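# Hang the ball-filled shallow basket on the peg

## Task

Lift the shallow basket by its cord handle and hang it on the stand's peg; it only counts if all the balls are still inside the basket at the end.

## Robot and tools

Robot: two arms, left_arm and right_arm, each ending in a parallel two-finger gripper. In the scene frame the origin sits at table height midway between the nominal arm bases; +z is up, +x points out over the table, and left_arm is on the +y side (arm names do not match image sides). Calibrated bases: left_arm at (-0.015, +0.345, 0) m, quat_wxyz (+1.000, 0, 0, -0.022); right_arm at (-0.018, -0.254, 0) m, quat_wxyz (+1.000, 0, 0, +0.002). A camera stand is fixed to the floor behind the arms.

Frames: each arm's hand pose, velocities, targets and wrist-camera poses are given in that arm's own base frame. Fixed cameras and the table use the scene frame. A gripper's fingers point along its +z; they open and close along its y. end_effector_position is the spot between the pads, about 1 cm short of the tips. Reported positions and orientations can be a few cm off, more at long reach.

The 14-number row (used by both motion tools): one flat list for both arms: dx, dy, dz, rx, ry, rz, opening for left_arm, then the same seven for right_arm. Every value lies in [-1, 1]. dx..rz are an offset, not a pose: they count from that arm's Hand target as it stands when the action or move begins, along that arm's base axes, with rotation about the Hand target's position. Scale: 1.0 = 0.6 m or 180 degrees; rx, ry, rz form one rotation vector. Translation longer than 1.0 is shortened along its direction. The opening is absolute: +1 fully open (0.094 m), -1 closed. Repeating the same offset moves further. To leave an arm where it is, send six zeros and its current opening again (a 0 opening is a real command).

execute_actions(actions, cameras): actions is a list of actions; each action is a table of up to 15 rows, one per 1/30 s step, and a short table repeats its last row to fill 15 steps. All rows of one action count from the start pose of that action. Images come back only for an empty actions list or when cameras names them. cameras: list of names, ["all"], or []; an unknown name voids the call.

move(target, speed, blend, opening_speed, grip_force, blocking, cameras): drives grippers in straight lines toward target, which is one 14-number row or a list of up to 15 rows, all counted from the same starting Hand targets (not chained). speed: m/s, 0.002 to 2.9, default 0.25 (turn rate up to twice that in rad/s); one number or one per target. blend: corner rounding in m for a list, 0 means stop at each point. opening_speed: rate of the commanded opening per second on the -1..+1 scale, at least 0.2; use it to close gently. grip_force: per-pad newtons, 10 to 50, one value or one per arm, persists until changed; low forces close slowly. blocking=false returns after about 0.5 s while motion continues. Paths do not avoid obstacles or the other arm; faster moves lag and overshoot more, and contacts strike harder. Avoid paths near an arm's own base (its shoulder posture may flip); route around it. The result adds a "move:" line: done, off_target, moving, held, fault, etc., plus limits (paced = pose clipped, held = steps withheld). An arm not named in the ending is done, i.e. resting within 10 mm and 2 degrees.

wait(seconds 0 to 10, cameras): lets time pass with commands held; a running move keeps going. stop(cameras): brakes a running move, needing some distance. zoom_image(camera, region [x0,y0,x1,y1] pixels, max 504x504): enlarges part of the newest image from cam_high, cam_low, cam_left_wrist or cam_right_wrist (all 672x504). finished_scene(scene): integer number of the current scene; irreversible, call only once the basket hangs stably with every ball inside and the robot released.

Reading results: Hand target is the last commanded pose after clipping; the gripper often stops short of it from friction and weight (a few cm is normal, not a contact). Re-sending even zeros re-requests it; if still short, add the gap as an offset. Commanded orientation is clipped to within 40 degrees of the measured one each step. grip_measured shares the opening scale; empty it reads up to ~2.5 mm wide; on a hard part it reads a few mm below the part's size. Squeeze rises about 1 N per 0.001 below first touch, then jumps to the force limit near 20 N. To release, command well above grip_measured. Joint velocities may say within noise; torques include arm weight, and numbers 1-3 wrap at ±28 N m. An empty actions call reports the scene number and task.

Avoid: dropping the basket or spilling balls, anything leaving the table, fast impacts on the peg, stand or table, pressing past contact (an arm blocked keeps pushing until commanded back past its gripper), arms or grippers touching each other, gripping the other arm's fingers, and strain on wrist camera cables. Loose objects may be nudged occasionally. Motors heat when holding loads, stretched out or pushing: MOTOR HOT appears at 75 °C, at 90 °C that arm folds and goes idle, at 100 °C it collapses. Joint ranges (rad): waist -2.618..3.054, shoulder 0..3.142, elbow 0..3.142 (straight 2.901), wrist pitch and yaw -1.571..1.571, wrist roll -2.094..2.094.

Each tool is called after "Call:" in YAML: its name, and indented under it one key for each argument.

## Session

Call:
execute_actions:
  actions: []

Scene clock: 0.00 s.
left_arm: end_effector_position=(+0.2319, -0.1170, +0.2505) grip_measured=+1.000 end_effector_quat_wxyz=(+0.481, -0.123, +0.839, -0.224) | right_arm: end_effector_position=(+0.3218, +0.0422, +0.2484) grip_measured=+1.000 end_effector_quat_wxyz=(+0.438, +0.022, +0.889, +0.132)
Joint positions: left_arm=[-0.756 0.628 0.749 -0.618 -0.416 -0.797 0.094] | right_arm=[0.013 1.001 0.978 -0.613 -0.206 0.167 0.094]
Joint velocities: within noise
Joint torques (N m): no reading
Motor temperatures (°C): left_arm=[26 27 31 32 26 22 24] | right_arm=[25 26 30 32 29 27 26]
Heat: left arm: 32 °C; right arm: 32 °C.
Hand target: left_arm +0.2307, -0.1148, +0.2514; +0.482, -0.123, +0.839, -0.221 | right_arm +0.3204, +0.0423, +0.2509; +0.439, +0.020, +0.888, +0.132
Tool commands: left_gripper/opening=+1.0 right_gripper/opening=+1.0

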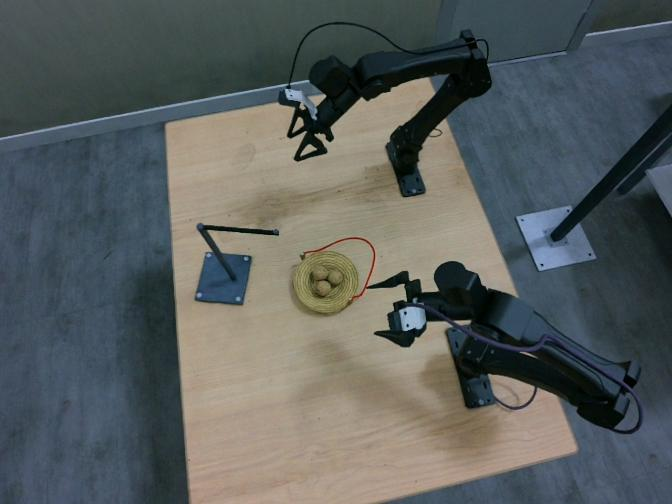

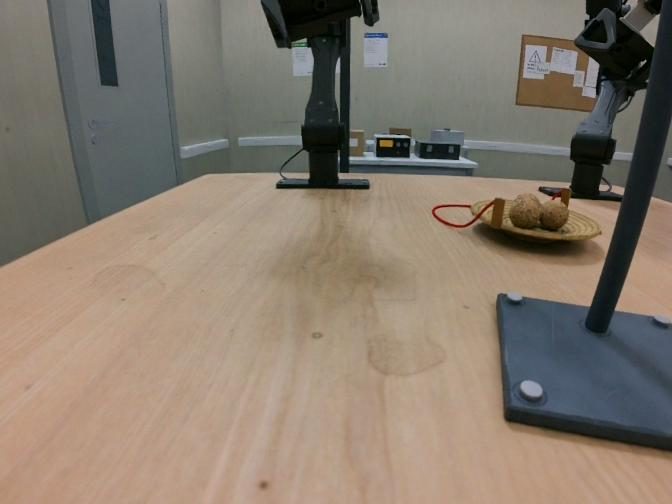

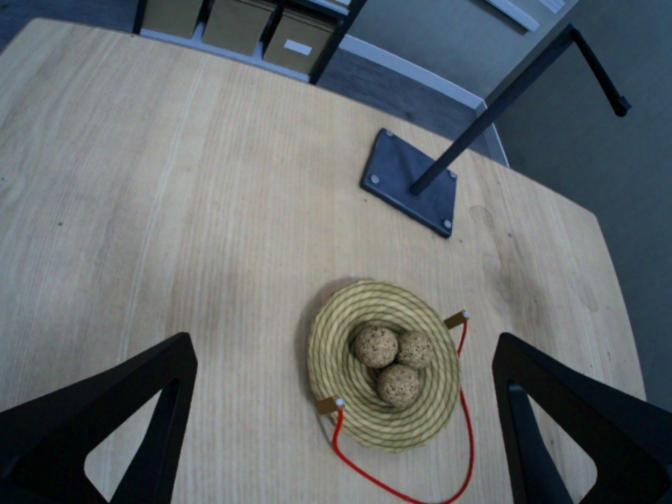

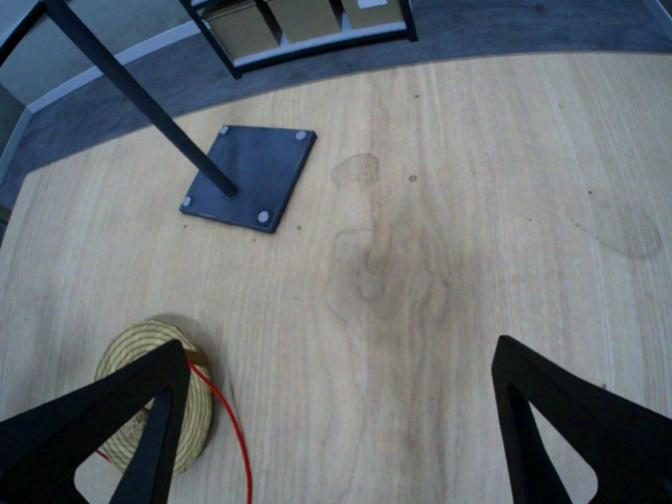

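Call:
zoom_image:
  camera: "cam_high"
  region: [180, 200, 400, 365]

Call:
zoom_image:
  camera: "cam_low"
  region: [420, 150, 672, 339]

Call:
zoom_image:
  camera: "cam_left_wrist"
  region: [280, 250, 532, 504]

Call:
zoom_image:
  camera: "cam_left_wrist"
  region: [350, 0, 672, 240]

Scaled by 2.291 from the camera's 672x504 image, which has a finer 960x720 frame.

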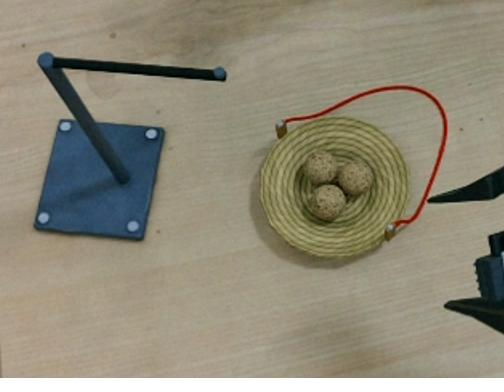

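Scaled by 2.000 from the camera's 672x504 image, which has a finer 960x720 frame.

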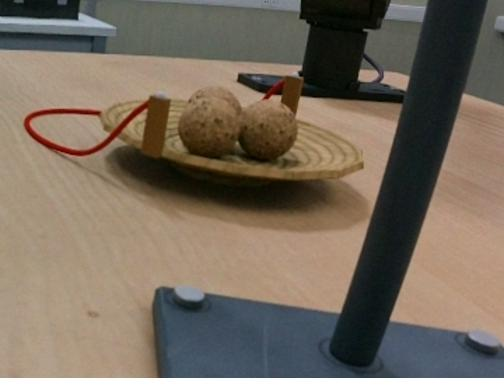

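Scaled by 1.984 from the camera's 672x504 image, which has a finer 960x720 frame.

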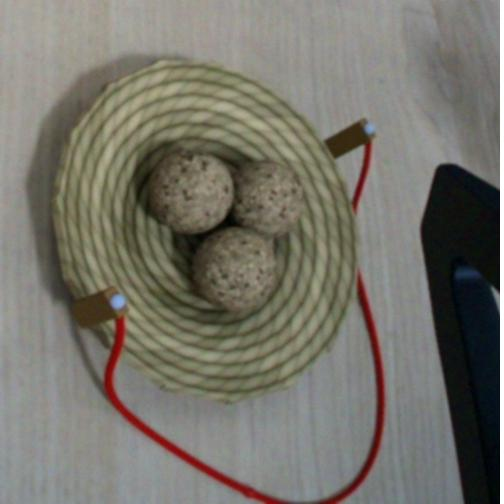

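Scaled by 1.565 from the camera's 672x504 image, which has a finer 960x720 frame.

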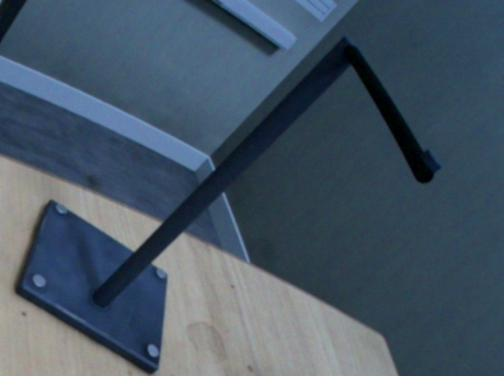

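Call:
zoom_image:
  camera: "cam_high"
  region: [150, 60, 350, 210]

Call:
zoom_image:
  camera: "cam_high"
  region: [160, 354, 360, 504]

Call:
zoom_image:
  camera: "cam_high"
  region: [400, 320, 640, 500]

Call:
zoom_image:
  camera: "cam_high"
  region: [350, 60, 550, 210]

Scaled by 2.520 from the camera's 672x504 image, which has a finer 960x720 frame.

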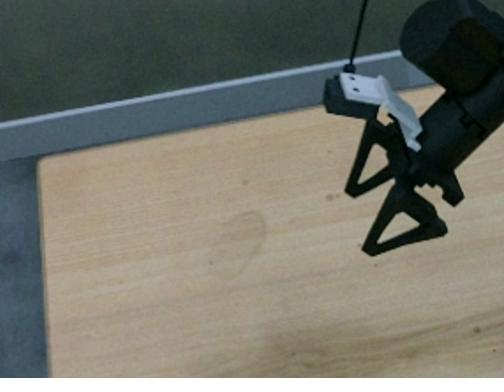

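Scaled by 2.520 from the camera's 672x504 image, which has a finer 960x720 frame.

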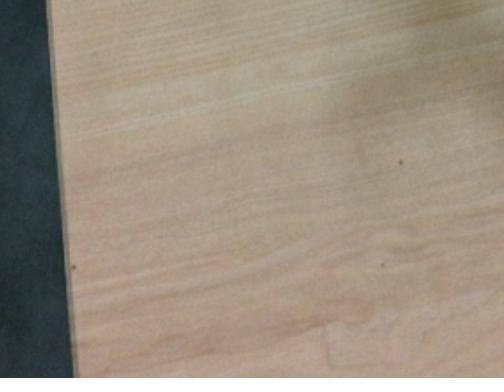

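Scaled by 2.100 from the camera's 672x504 image, which has a finer 960x720 frame.

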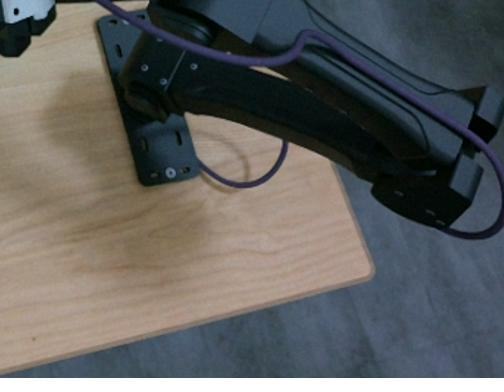

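Scaled by 2.520 from the camera's 672x504 image, which has a finer 960x720 frame.

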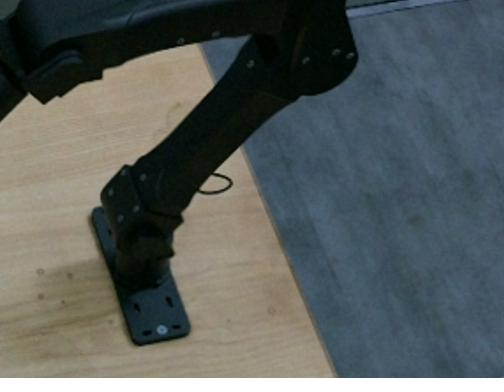

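Call:
move:
  target: [-0.08, 0.08, 0.06, 0,0,0,1, 0,0,0,0,0,0,1]
  cameras: ["all"]

Call:
zoom_image:
  camera: "cam_left_wrist"
  region: [270, 190, 500, 420]

Call:
zoom_image:
  camera: "cam_low"
  region: [420, 180, 620, 260]

Scene clock: 78.97 s.
left_arm: end_effector_position=(+0.1867, -0.0709, +0.2859) grip_measured=+1.000 end_effector_quat_wxyz=(+0.483, -0.126, +0.836, -0.226) | right_arm: end_effector_position=(+0.3218, +0.0422, +0.2484) grip_measured=+1.000 end_effector_quat_wxyz=(+0.438, +0.022, +0.889, +0.132)
Joint positions: left_arm=[-0.707 0.457 0.91 -0.935 -0.376 -0.776 0.094] | right_arm=[0.013 1.001 0.978 -0.613 -0.206 0.167 0.094]
Joint torques (N m): left_arm=[0.62 2.96 7.6 1.67 -0.03 0.11] | right_arm=[0.01 -2.86 9.62 1.37 -0.12 0.01]
Motor temperatures (°C): left_arm=[26 27 37 37 26 22 24] | right_arm=[25 26 33 36 28 26 26]
Heat: left arm: 37 °C; right arm: 36 °C.
Hand target: left_arm +0.1827, -0.0669, +0.2874; +0.482, -0.123, +0.839, -0.221 | right_arm +0.3204, +0.0423, +0.2509; +0.439, +0.020, +0.888, +0.132
Off the commanded pose: left_arm 0.006 m, 1 deg | right_arm 0.003 m, 0 deg.
move: done

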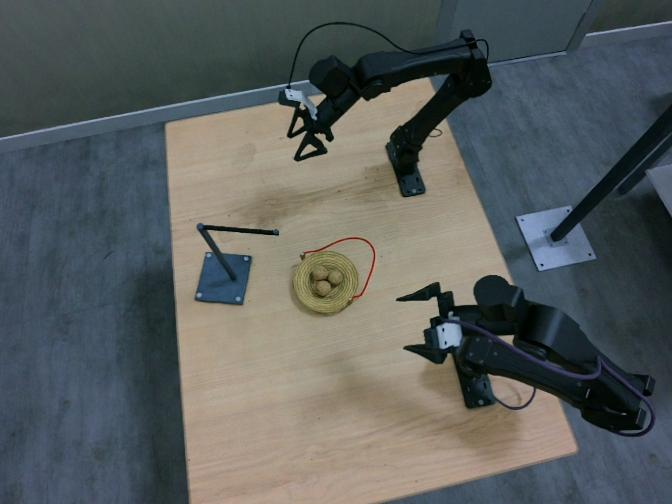

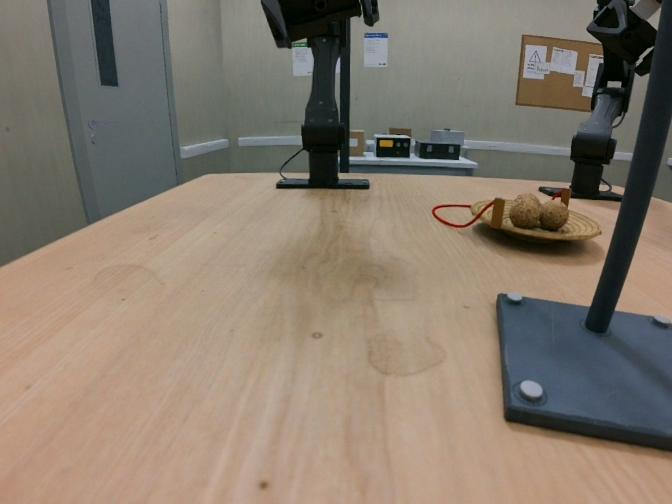

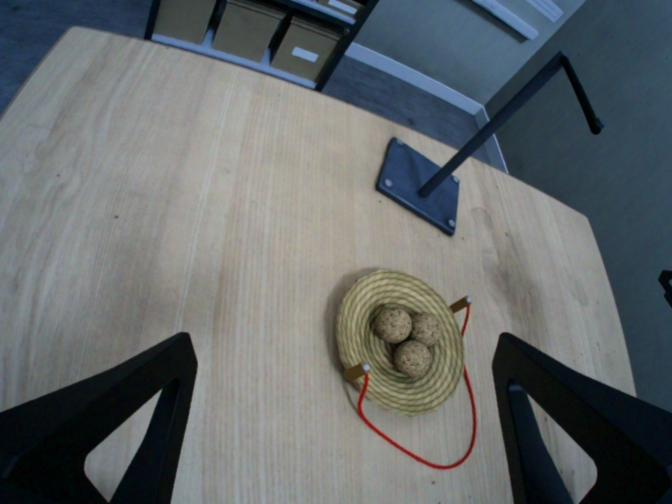

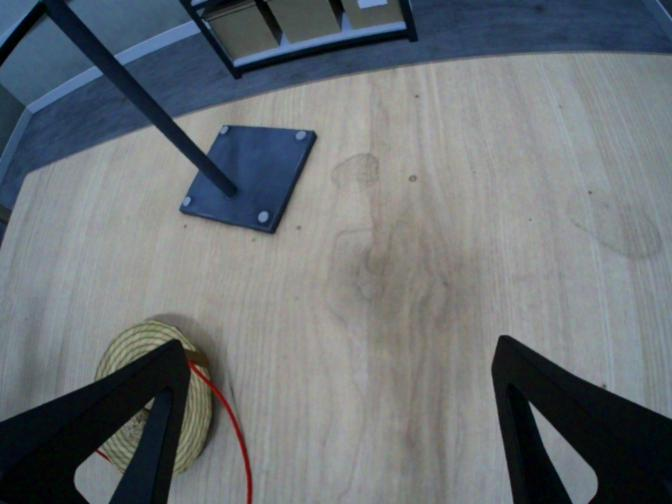

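Scaled by 2.191 from the camera's 672x504 image, which has a finer 960x720 frame.

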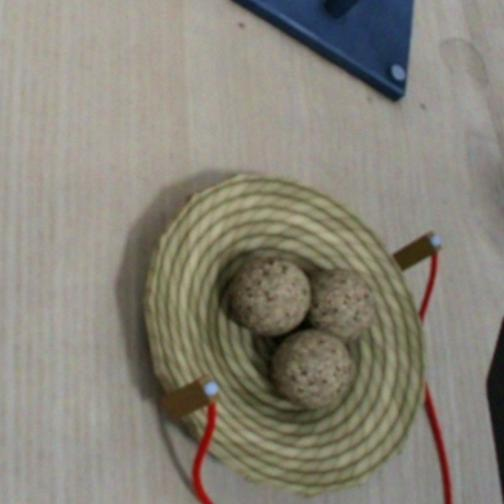

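Scaled by 2.520 from the camera's 672x504 image, which has a finer 960x720 frame.

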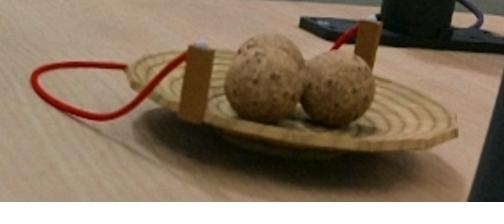

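Call:
move:
  target: [0,0,0, 0,0,0,1, -0.2575,0.300,-0.17,-0.1223,-0.0480,0.656,1]
  cameras: ["all"]
  speed: 0.2

Scene clock: 115.23 s.
left_arm: end_effector_position=(+0.1867, -0.0709, +0.2857) grip_measured=+1.000 end_effector_quat_wxyz=(+0.483, -0.126, +0.837, -0.225) | right_arm: end_effector_position=(+0.1640, +0.2191, +0.1465) grip_measured=+1.000 end_effector_quat_wxyz=(-0.167, +0.823, -0.456, -0.294)
Joint positions: left_arm=[-0.707 0.457 0.91 -0.935 -0.376 -0.776 0.094] | right_arm=[0.493 1.522 1.177 -1.271 -0.688 -1.653 0.094]
Joint torques (N m): left_arm=[0.62 2.95 7.61 1.66 -0.04 0.11] | right_arm=[0.23 -4.41 10.24 -0.03 -0.52 -0.06]
Heat: left arm: 37 °C; right arm: 36 °C.
Hand target: left_arm +0.1827, -0.0669, +0.2873; +0.482, -0.123, +0.839, -0.221 | right_arm +0.1659, +0.2223, +0.1489; -0.165, +0.824, -0.452, -0.299
Off the commanded pose: left_arm 0.006 m, 1 deg | right_arm 0.004 m, 1 deg.
move: done

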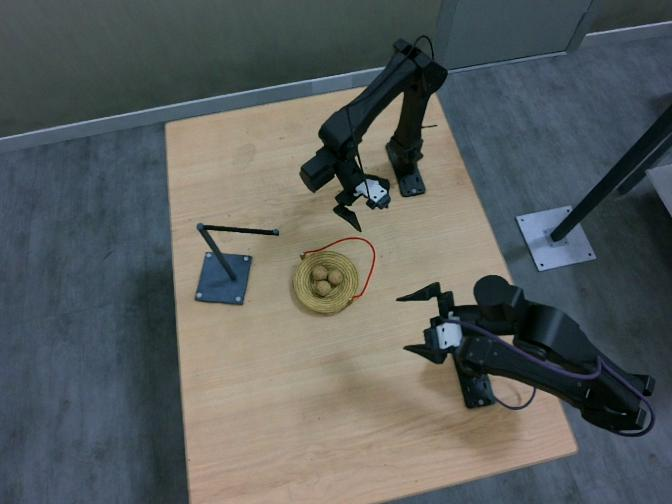

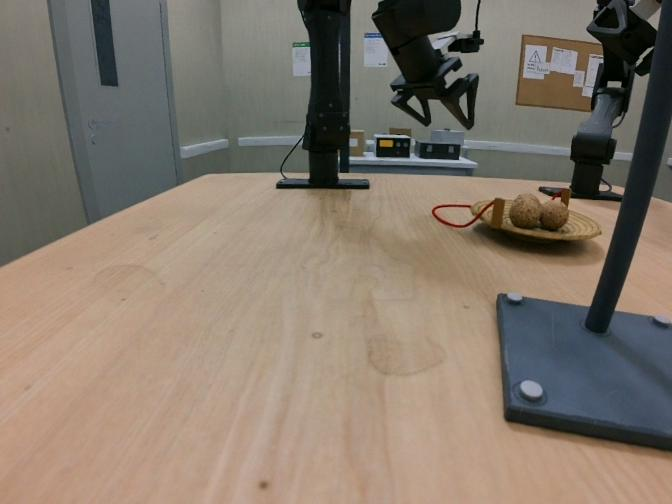

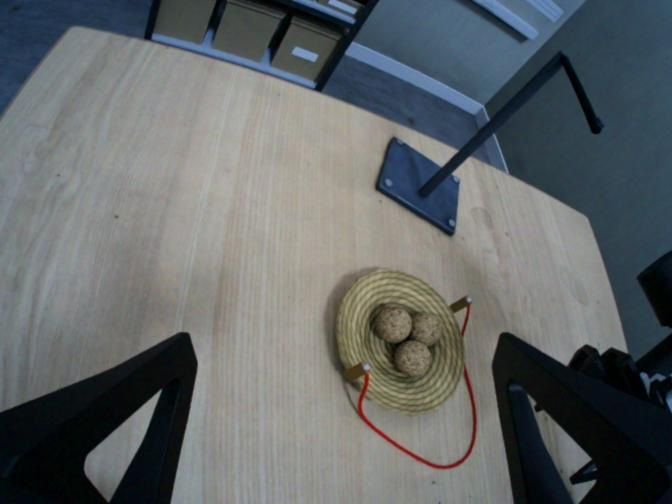

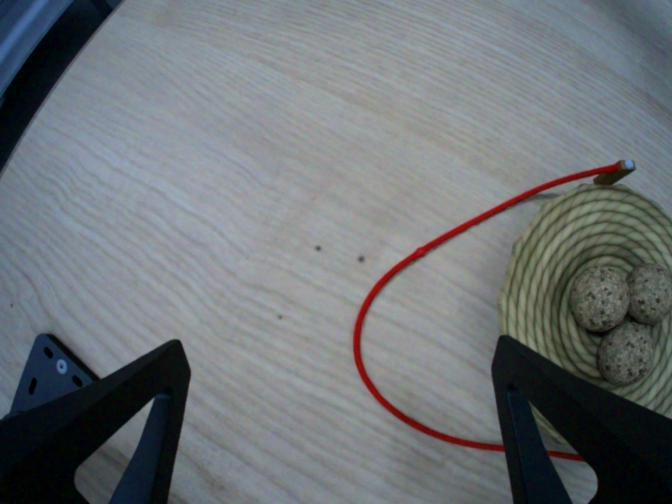

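Call:
zoom_image:
  camera: "cam_right_wrist"
  region: [320, 140, 672, 480]

Scaled by 1.432 from the camera's 672x504 image, which has a finer 960x720 frame.

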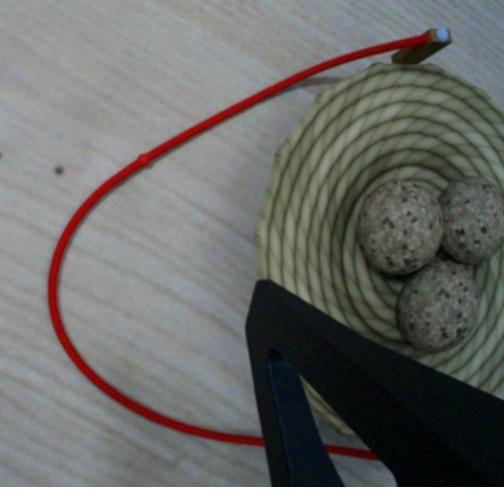

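Call:
move:
  target: [0,0,0, 0,0,0,1, 0,0,-0.117,0,0,0,1]
  cameras: ["cam_high","cam_right_wrist"]
  speed: 0.15

Scene clock: 126.20 s.
left_arm: end_effector_position=(+0.1867, -0.0709, +0.2857) grip_measured=+1.000 end_effector_quat_wxyz=(+0.483, -0.126, +0.837, -0.225) | right_arm: end_effector_position=(+0.1707, +0.2220, +0.0853) grip_measured=+1.000 end_effector_quat_wxyz=(-0.173, +0.827, -0.452, -0.287)
Joint positions: left_arm=[-0.707 0.457 0.91 -0.935 -0.376 -0.776 0.094] | right_arm=[0.493 1.59 0.997 -1.007 -0.683 -1.659 0.094]
Joint torques (N m): left_arm=[0.64 2.95 7.61 1.65 -0.04 0.11] | right_arm=[0.2 -5.01 5.96 0.18 -0.57 0]
Heat: left arm: 38 °C; right arm: 37 °C.
Hand target: left_arm +0.1827, -0.0669, +0.2873; +0.482, -0.123, +0.839, -0.221 | right_arm +0.1659, +0.2223, +0.0787; -0.165, +0.824, -0.452, -0.299
Off the commanded pose: left_arm 0.006 m, 1 deg | right_arm 0.008 m, 2 deg.
move: done
Images, in order (width x height): cam_high 672x504, cam_right_wrist 672x504.

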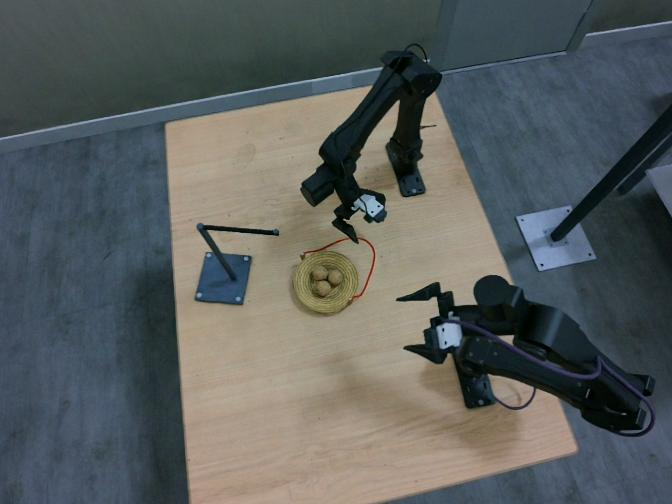

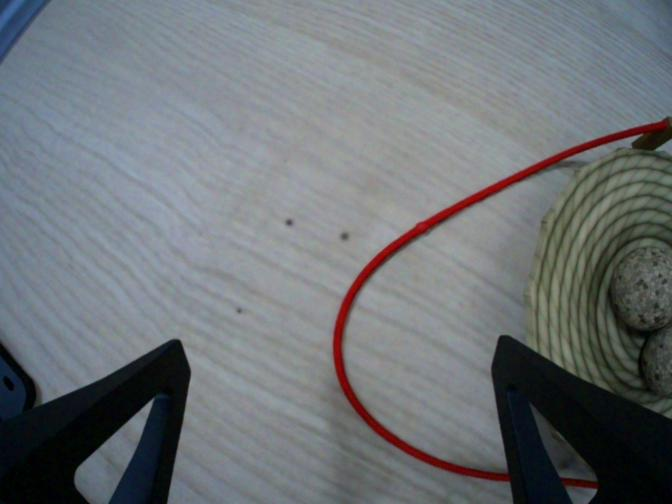

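Call:
move:
  target: [0,0,0, 0,0,0,1, -0.002,0,-0.1,0,0,0,1]
  cameras: ["cam_low","cam_right_wrist"]
  speed: 0.08

Call:
zoom_image:
  camera: "cam_low"
  region: [380, 120, 620, 280]

Scene clock: 132.40 s.
left_arm: end_effector_position=(+0.1867, -0.0709, +0.2857) grip_measured=+1.000 end_effector_quat_wxyz=(+0.483, -0.126, +0.837, -0.225) | right_arm: end_effector_position=(+0.1722, +0.2228, +0.0261) grip_measured=+1.000 end_effector_quat_wxyz=(-0.175, +0.827, -0.451, -0.286)
Joint positions: left_arm=[-0.707 0.457 0.91 -0.935 -0.376 -0.776 0.094] | right_arm=[0.493 1.705 0.856 -0.746 -0.683 -1.659 0.094]
Joint torques (N m): left_arm=[0.62 2.96 7.62 1.65 -0.04 0.11] | right_arm=[0.35 -5.19 5.11 0.2 -0.57 0.03]
Heat: left arm: 38 °C; right arm: 36 °C.
Hand target: left_arm +0.1827, -0.0669, +0.2873; +0.482, -0.123, +0.839, -0.221 | right_arm +0.1647, +0.2223, +0.0187; -0.165, +0.824, -0.452, -0.299
Off the commanded pose: left_arm 0.006 m, 1 deg | right_arm 0.010 m, 2 deg.
move: done
Images, in order (width x height): cam_low 672x504, cam_right_wrist 672x504.

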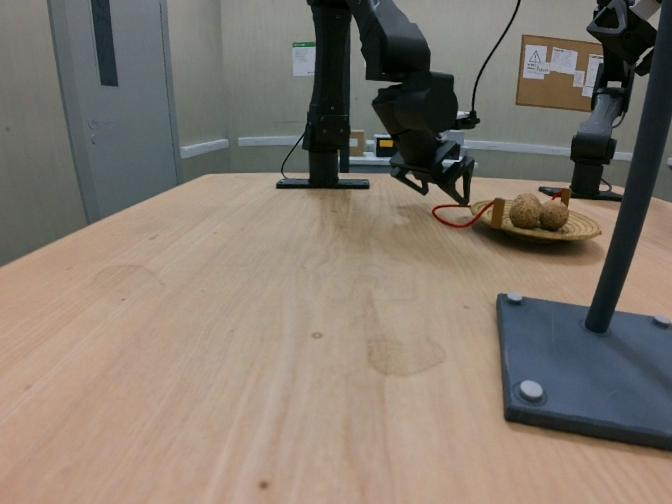

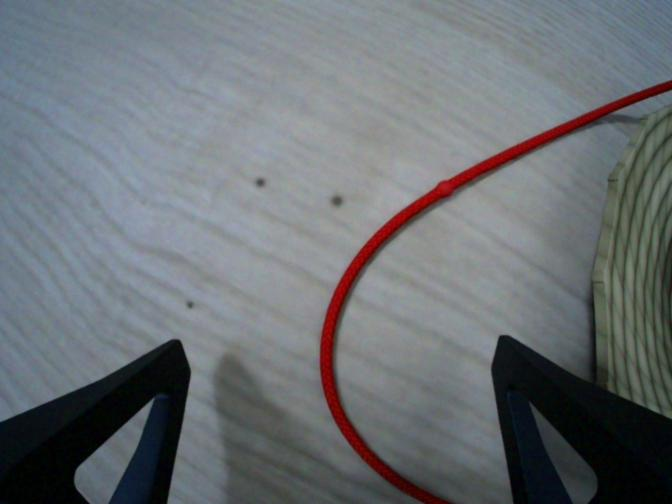

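Scaled by 2.100 from the camera's 672x504 image, which has a finer 960x720 frame.

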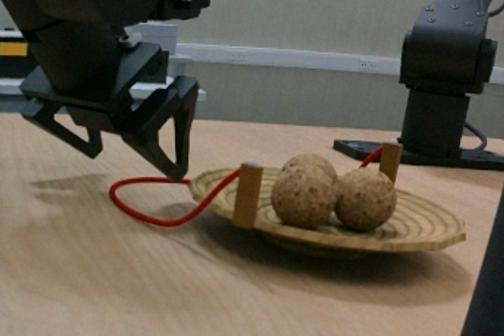

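Call:
move:
  target: [0,0,0, 0,0,0,1, -0.007,-0.004,-0.023,0,0,0,1]
  cameras: ["cam_low","cam_right_wrist"]
  speed: 0.04

Call:
zoom_image:
  camera: "cam_low"
  region: [380, 140, 500, 240]

Scene clock: 136.03 s.
left_arm: end_effector_position=(+0.1867, -0.0709, +0.2857) grip_measured=+1.000 end_effector_quat_wxyz=(+0.483, -0.126, +0.837, -0.225) | right_arm: end_effector_position=(+0.1669, +0.2202, +0.0143) grip_measured=+1.000 end_effector_quat_wxyz=(-0.172, +0.826, -0.452, -0.289)
Joint positions: left_arm=[-0.707 0.457 0.91 -0.935 -0.376 -0.776 0.094] | right_arm=[0.493 1.721 0.816 -0.698 -0.685 -1.659 0.094]
Joint torques (N m): left_arm=[0.62 2.95 7.61 1.65 -0.04 0.11] | right_arm=[0.32 -4.81 4.42 0.34 -0.54 0.02]
Heat: left arm: 38 °C; right arm: 35 °C.
Hand target: left_arm +0.1827, -0.0669, +0.2873; +0.482, -0.123, +0.839, -0.221 | right_arm +0.1606, +0.2199, +0.0049; -0.165, +0.824, -0.452, -0.299
Off the commanded pose: left_arm 0.006 m, 1 deg | right_arm 0.011 m, 2 deg.
move: off_target (right_arm)
Images, in order (width x height): cam_low 672x504, cam_right_wrist 672x504.

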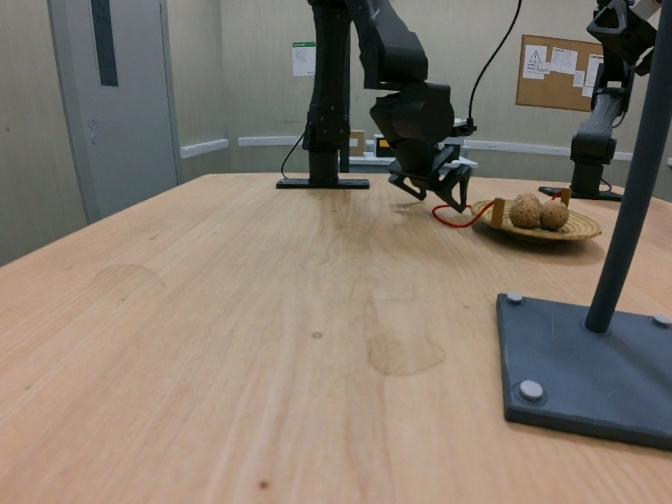

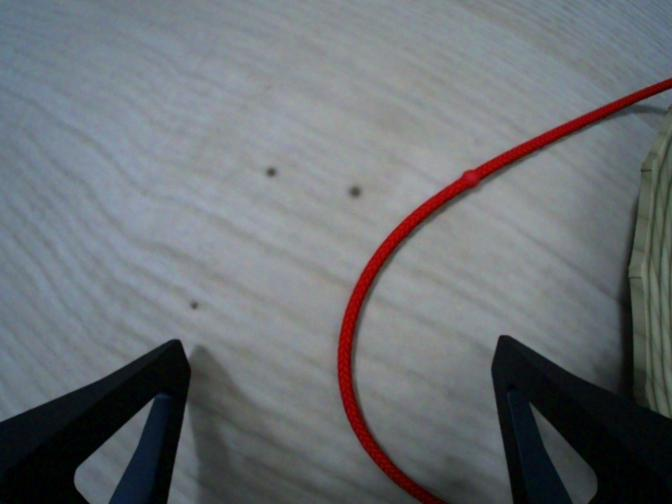

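Scaled by 4.200 from the camera's 672x504 image, which has a finer 960x720 frame.

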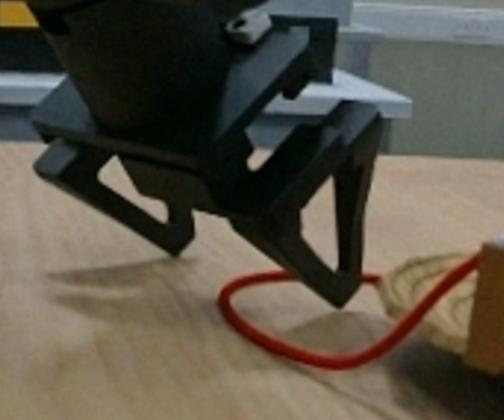

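Call:
move:
  target: [0,0,0, 0,0,0,1, 0,0,-0.008,0,0,0,1]
  cameras: ["cam_right_wrist"]
  speed: 0.03

Call:
zoom_image:
  camera: "cam_right_wrist"
  region: [150, 280, 520, 504]

Scene clock: 139.00 s.
left_arm: end_effector_position=(+0.1867, -0.0709, +0.2857) grip_measured=+1.000 end_effector_quat_wxyz=(+0.483, -0.126, +0.837, -0.225) | right_arm: end_effector_position=(+0.1654, +0.2216, +0.0139) grip_measured=+1.000 end_effector_quat_wxyz=(-0.175, +0.824, -0.452, -0.295)
Joint positions: left_arm=[-0.707 0.457 0.91 -0.935 -0.376 -0.776 0.094] | right_arm=[0.492 1.726 0.812 -0.692 -0.699 -1.658 0.094]
Joint torques (N m): left_arm=[0.62 2.95 7.61 1.66 -0.04 0.11] | right_arm=[0.31 -4.25 4 0.46 -0.4 0]
Heat: left arm: 38 °C; right arm: 35 °C.
Hand target: left_arm +0.1827, -0.0669, +0.2873; +0.482, -0.123, +0.839, -0.221 | right_arm +0.1605, +0.2199, +0.0001; -0.165, +0.824, -0.452, -0.299
Off the commanded pose: left_arm 0.006 m, 1 deg | right_arm 0.015 m, 1 deg.
move: off_target (right_arm)
Images, in order (width x height): cam_right_wrist 672x504.

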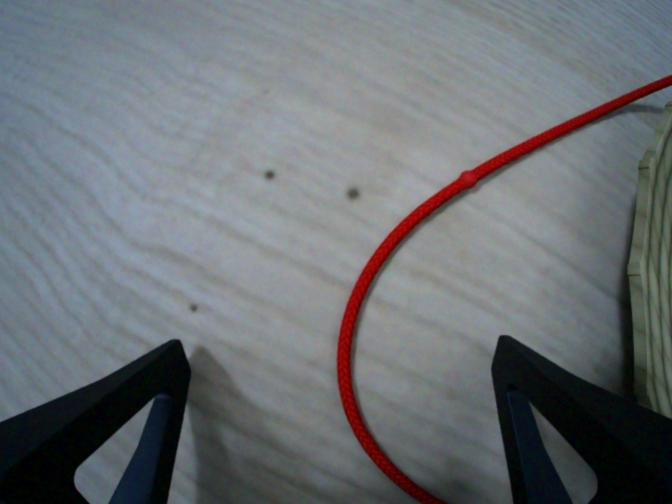

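Scaled by 1.362 from the camera's 672x504 image, which has a finer 960x720 frame.

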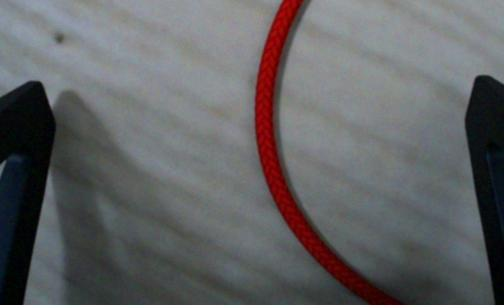

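Call:
move:
  target: [0,0,0, 0,0,0,1, 0,0,0.006,0,0,0,-1]
  cameras: ["cam_right_wrist","cam_low"]
  speed: 0.03
  opening_speed: 0.6
  grip_force: [50, 35]

Call:
zoom_image:
  camera: "cam_right_wrist"
  region: [200, 200, 520, 504]

Call:
zoom_image:
  camera: "cam_low"
  region: [380, 140, 500, 240]

Scene clock: 147.47 s.
left_arm: end_effector_position=(+0.1867, -0.0709, +0.2857) grip_measured=+1.000 end_effector_quat_wxyz=(+0.483, -0.126, +0.837, -0.225) | right_arm: end_effector_position=(+0.1660, +0.2220, +0.0139) grip_measured=-0.951 end_effector_quat_wxyz=(-0.176, +0.824, -0.452, -0.294)
Joint positions: left_arm=[-0.707 0.457 0.91 -0.935 -0.376 -0.776 0.094] | right_arm=[0.492 1.727 0.812 -0.688 -0.7 -1.658 0.002]
Joint torques (N m): left_arm=[0.64 2.95 7.6 1.65 -0.04 0.11] | right_arm=[0.34 -4.96 4.56 0.3 -0.39 0]
Heat: left arm: 38 °C; right arm: 34 °C.
Hand target: left_arm +0.1827, -0.0669, +0.2873; +0.482, -0.123, +0.839, -0.221 | right_arm +0.1605, +0.2198, +0.0036; -0.165, +0.824, -0.452, -0.299
Off the commanded pose: left_arm 0.006 m, 1 deg | right_arm 0.012 m, 1 deg.
grip_force (N): 50, 35
move: off_target (right_arm)
Images, in order (width x height): cam_low 672x504, cam_right_wrist 672x504.

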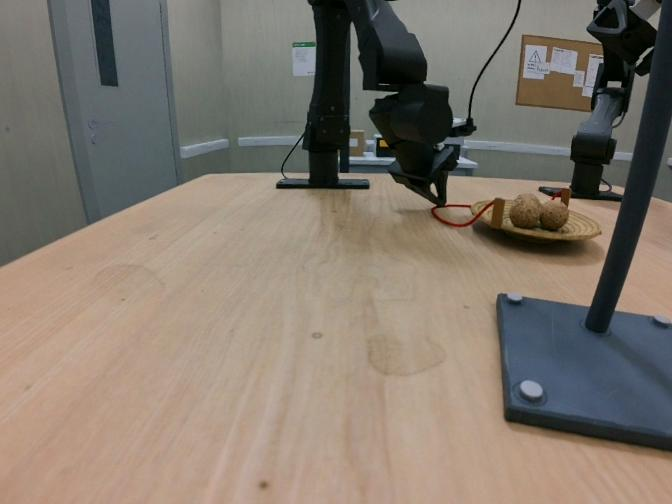

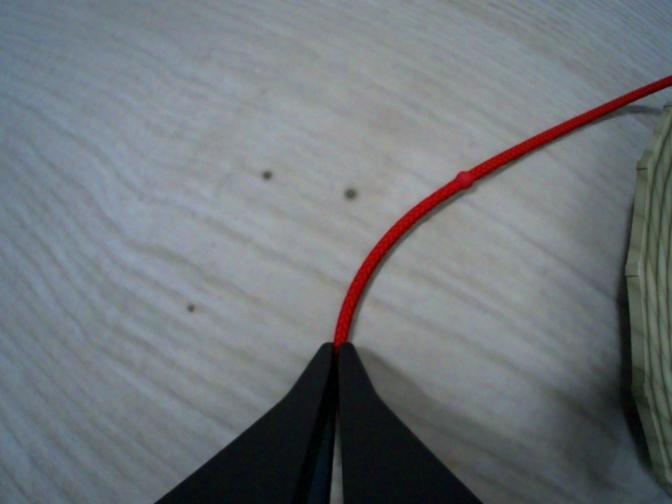

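Scaled by 1.575 from the camera's 672x504 image, which has a finer 960x720 frame.

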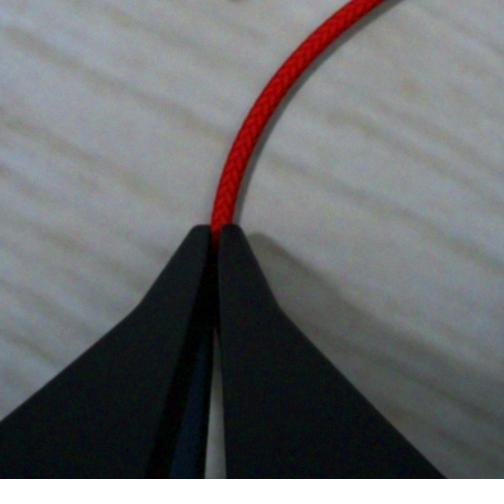

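Scaled by 4.200 from the camera's 672x504 image, which has a finer 960x720 frame.

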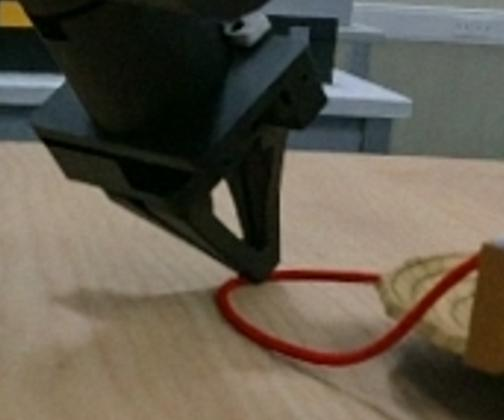

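Call:
move:
  target:
    - [0,0,0, 0,0,0,1, 0.0675,0.042,0.2557,0,0,0,-1]
    - [0,0,0, 0,0,0,1, 0.2325,0.147,0.319,0,0,0,-1]
  cameras: ["all"]
  speed: 0.08
  blend: [0.04,0]

Scene clock: 158.27 s.
left_arm: end_effector_position=(+0.1867, -0.0709, +0.2857) grip_measured=+1.000 end_effector_quat_wxyz=(+0.483, -0.126, +0.837, -0.225) | right_arm: end_effector_position=(+0.3000, +0.3024, +0.2024) grip_measured=-0.954 end_effector_quat_wxyz=(-0.192, +0.825, -0.455, -0.275)
Joint positions: left_arm=[-0.707 0.457 0.91 -0.935 -0.376 -0.776 0.094] | right_arm=[0.516 2.119 2.153 -1.558 -0.683 -1.601 0.002]
Joint torques (N m): left_arm=[0.61 2.95 7.61 1.65 -0.05 0.12] | right_arm=[0.46 -8.68 10.04 0.12 -0.62 0.1]
Heat: left arm: 38 °C; right arm: 35 °C.
Hand target: left_arm +0.1827, -0.0669, +0.2873; +0.482, -0.123, +0.839, -0.221 | right_arm +0.3000, +0.3081, +0.1952; -0.165, +0.824, -0.452, -0.299
Off the commanded pose: left_arm 0.006 m, 1 deg | right_arm 0.009 m, 4 deg.
joint sent to its limit (right arm) — joint 4 (wrist pitch), lower limit. The joint targets still meet the commanded pose.
grip_force (N): 50, 35
move: off_target (right_arm)

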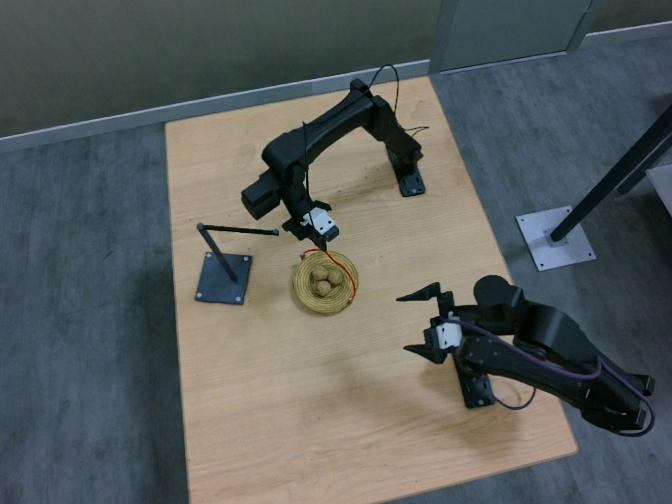

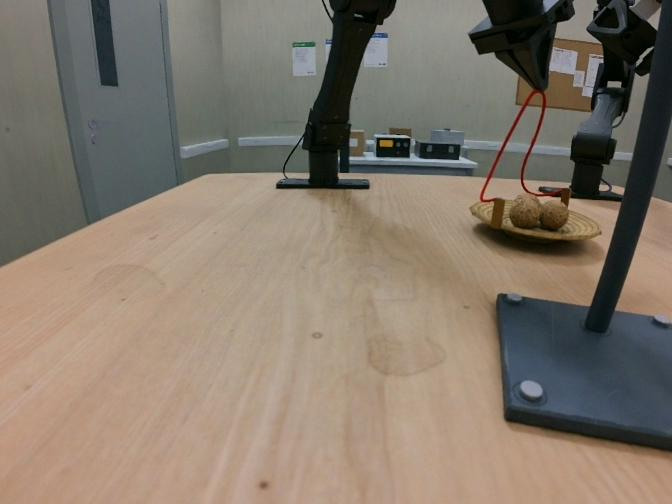

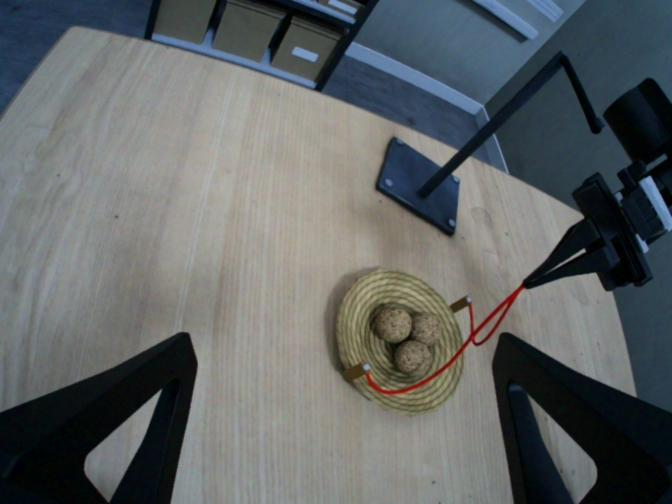

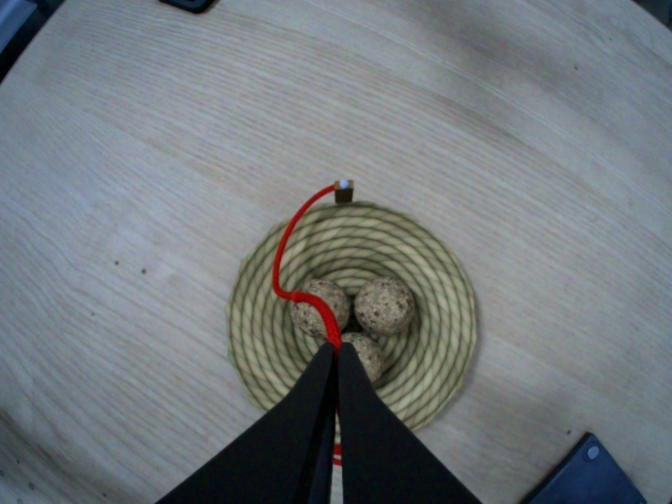

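Call:
move:
  target: [0,0,0, 0,0,0,1, 0.008,0.013,0,0.0421,0.0153,-0.1387,-1]
  cameras: ["all"]
  speed: 0.1

Scene clock: 168.00 s.
left_arm: end_effector_position=(+0.1867, -0.0709, +0.2857) grip_measured=+1.000 end_effector_quat_wxyz=(+0.483, -0.126, +0.837, -0.225) | right_arm: end_effector_position=(+0.3112, +0.3175, +0.1821) grip_measured=-0.954 end_effector_quat_wxyz=(-0.256, +0.689, -0.609, -0.300)
Joint positions: left_arm=[-0.707 0.457 0.91 -0.935 -0.376 -0.776 0.094] | right_arm=[0.516 1.887 1.658 -0.974 -0.739 -1.034 0.002]
Joint torques (N m): left_arm=[0.62 2.96 7.62 1.66 -0.05 0.11] | right_arm=[-0.18 -14.17 6.54 0.76 -0.66 0.09]
Heat: left arm: 38 °C; right arm: 36 °C.
Hand target: left_arm +0.1827, -0.0669, +0.2873; +0.482, -0.123, +0.839, -0.221 | right_arm +0.3048, +0.3159, +0.1951; -0.269, +0.687, -0.603, -0.305
Off the commanded pose: left_arm 0.006 m, 1 deg | right_arm 0.015 m, 2 deg.
grip_force (N): 50, 35
move: off_target (right_arm)

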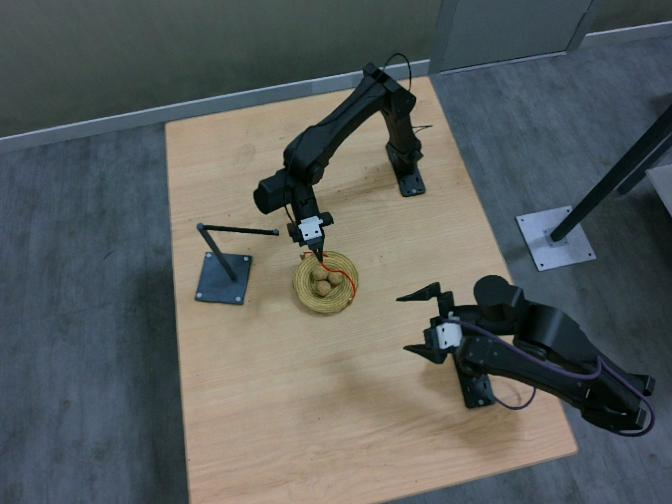

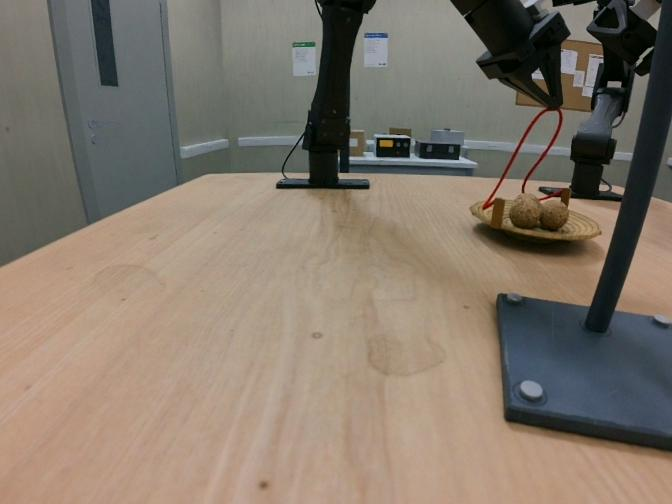

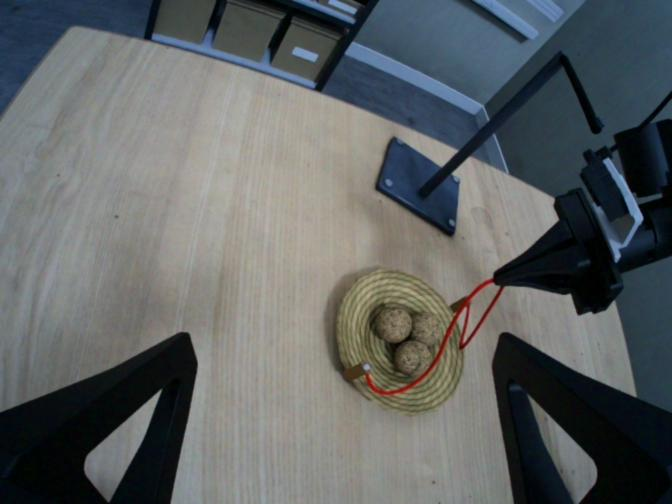

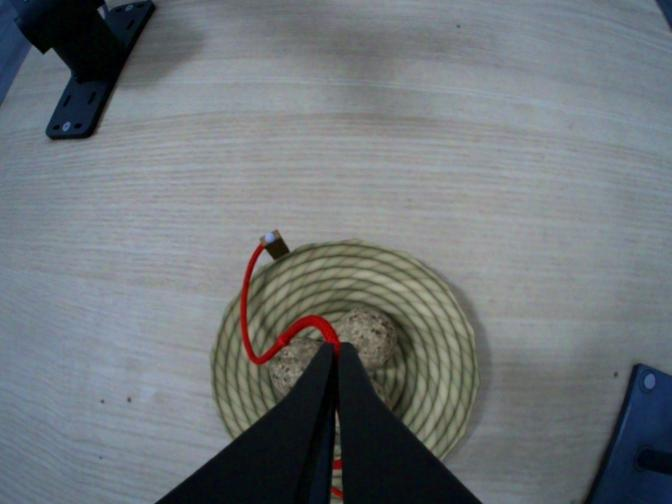

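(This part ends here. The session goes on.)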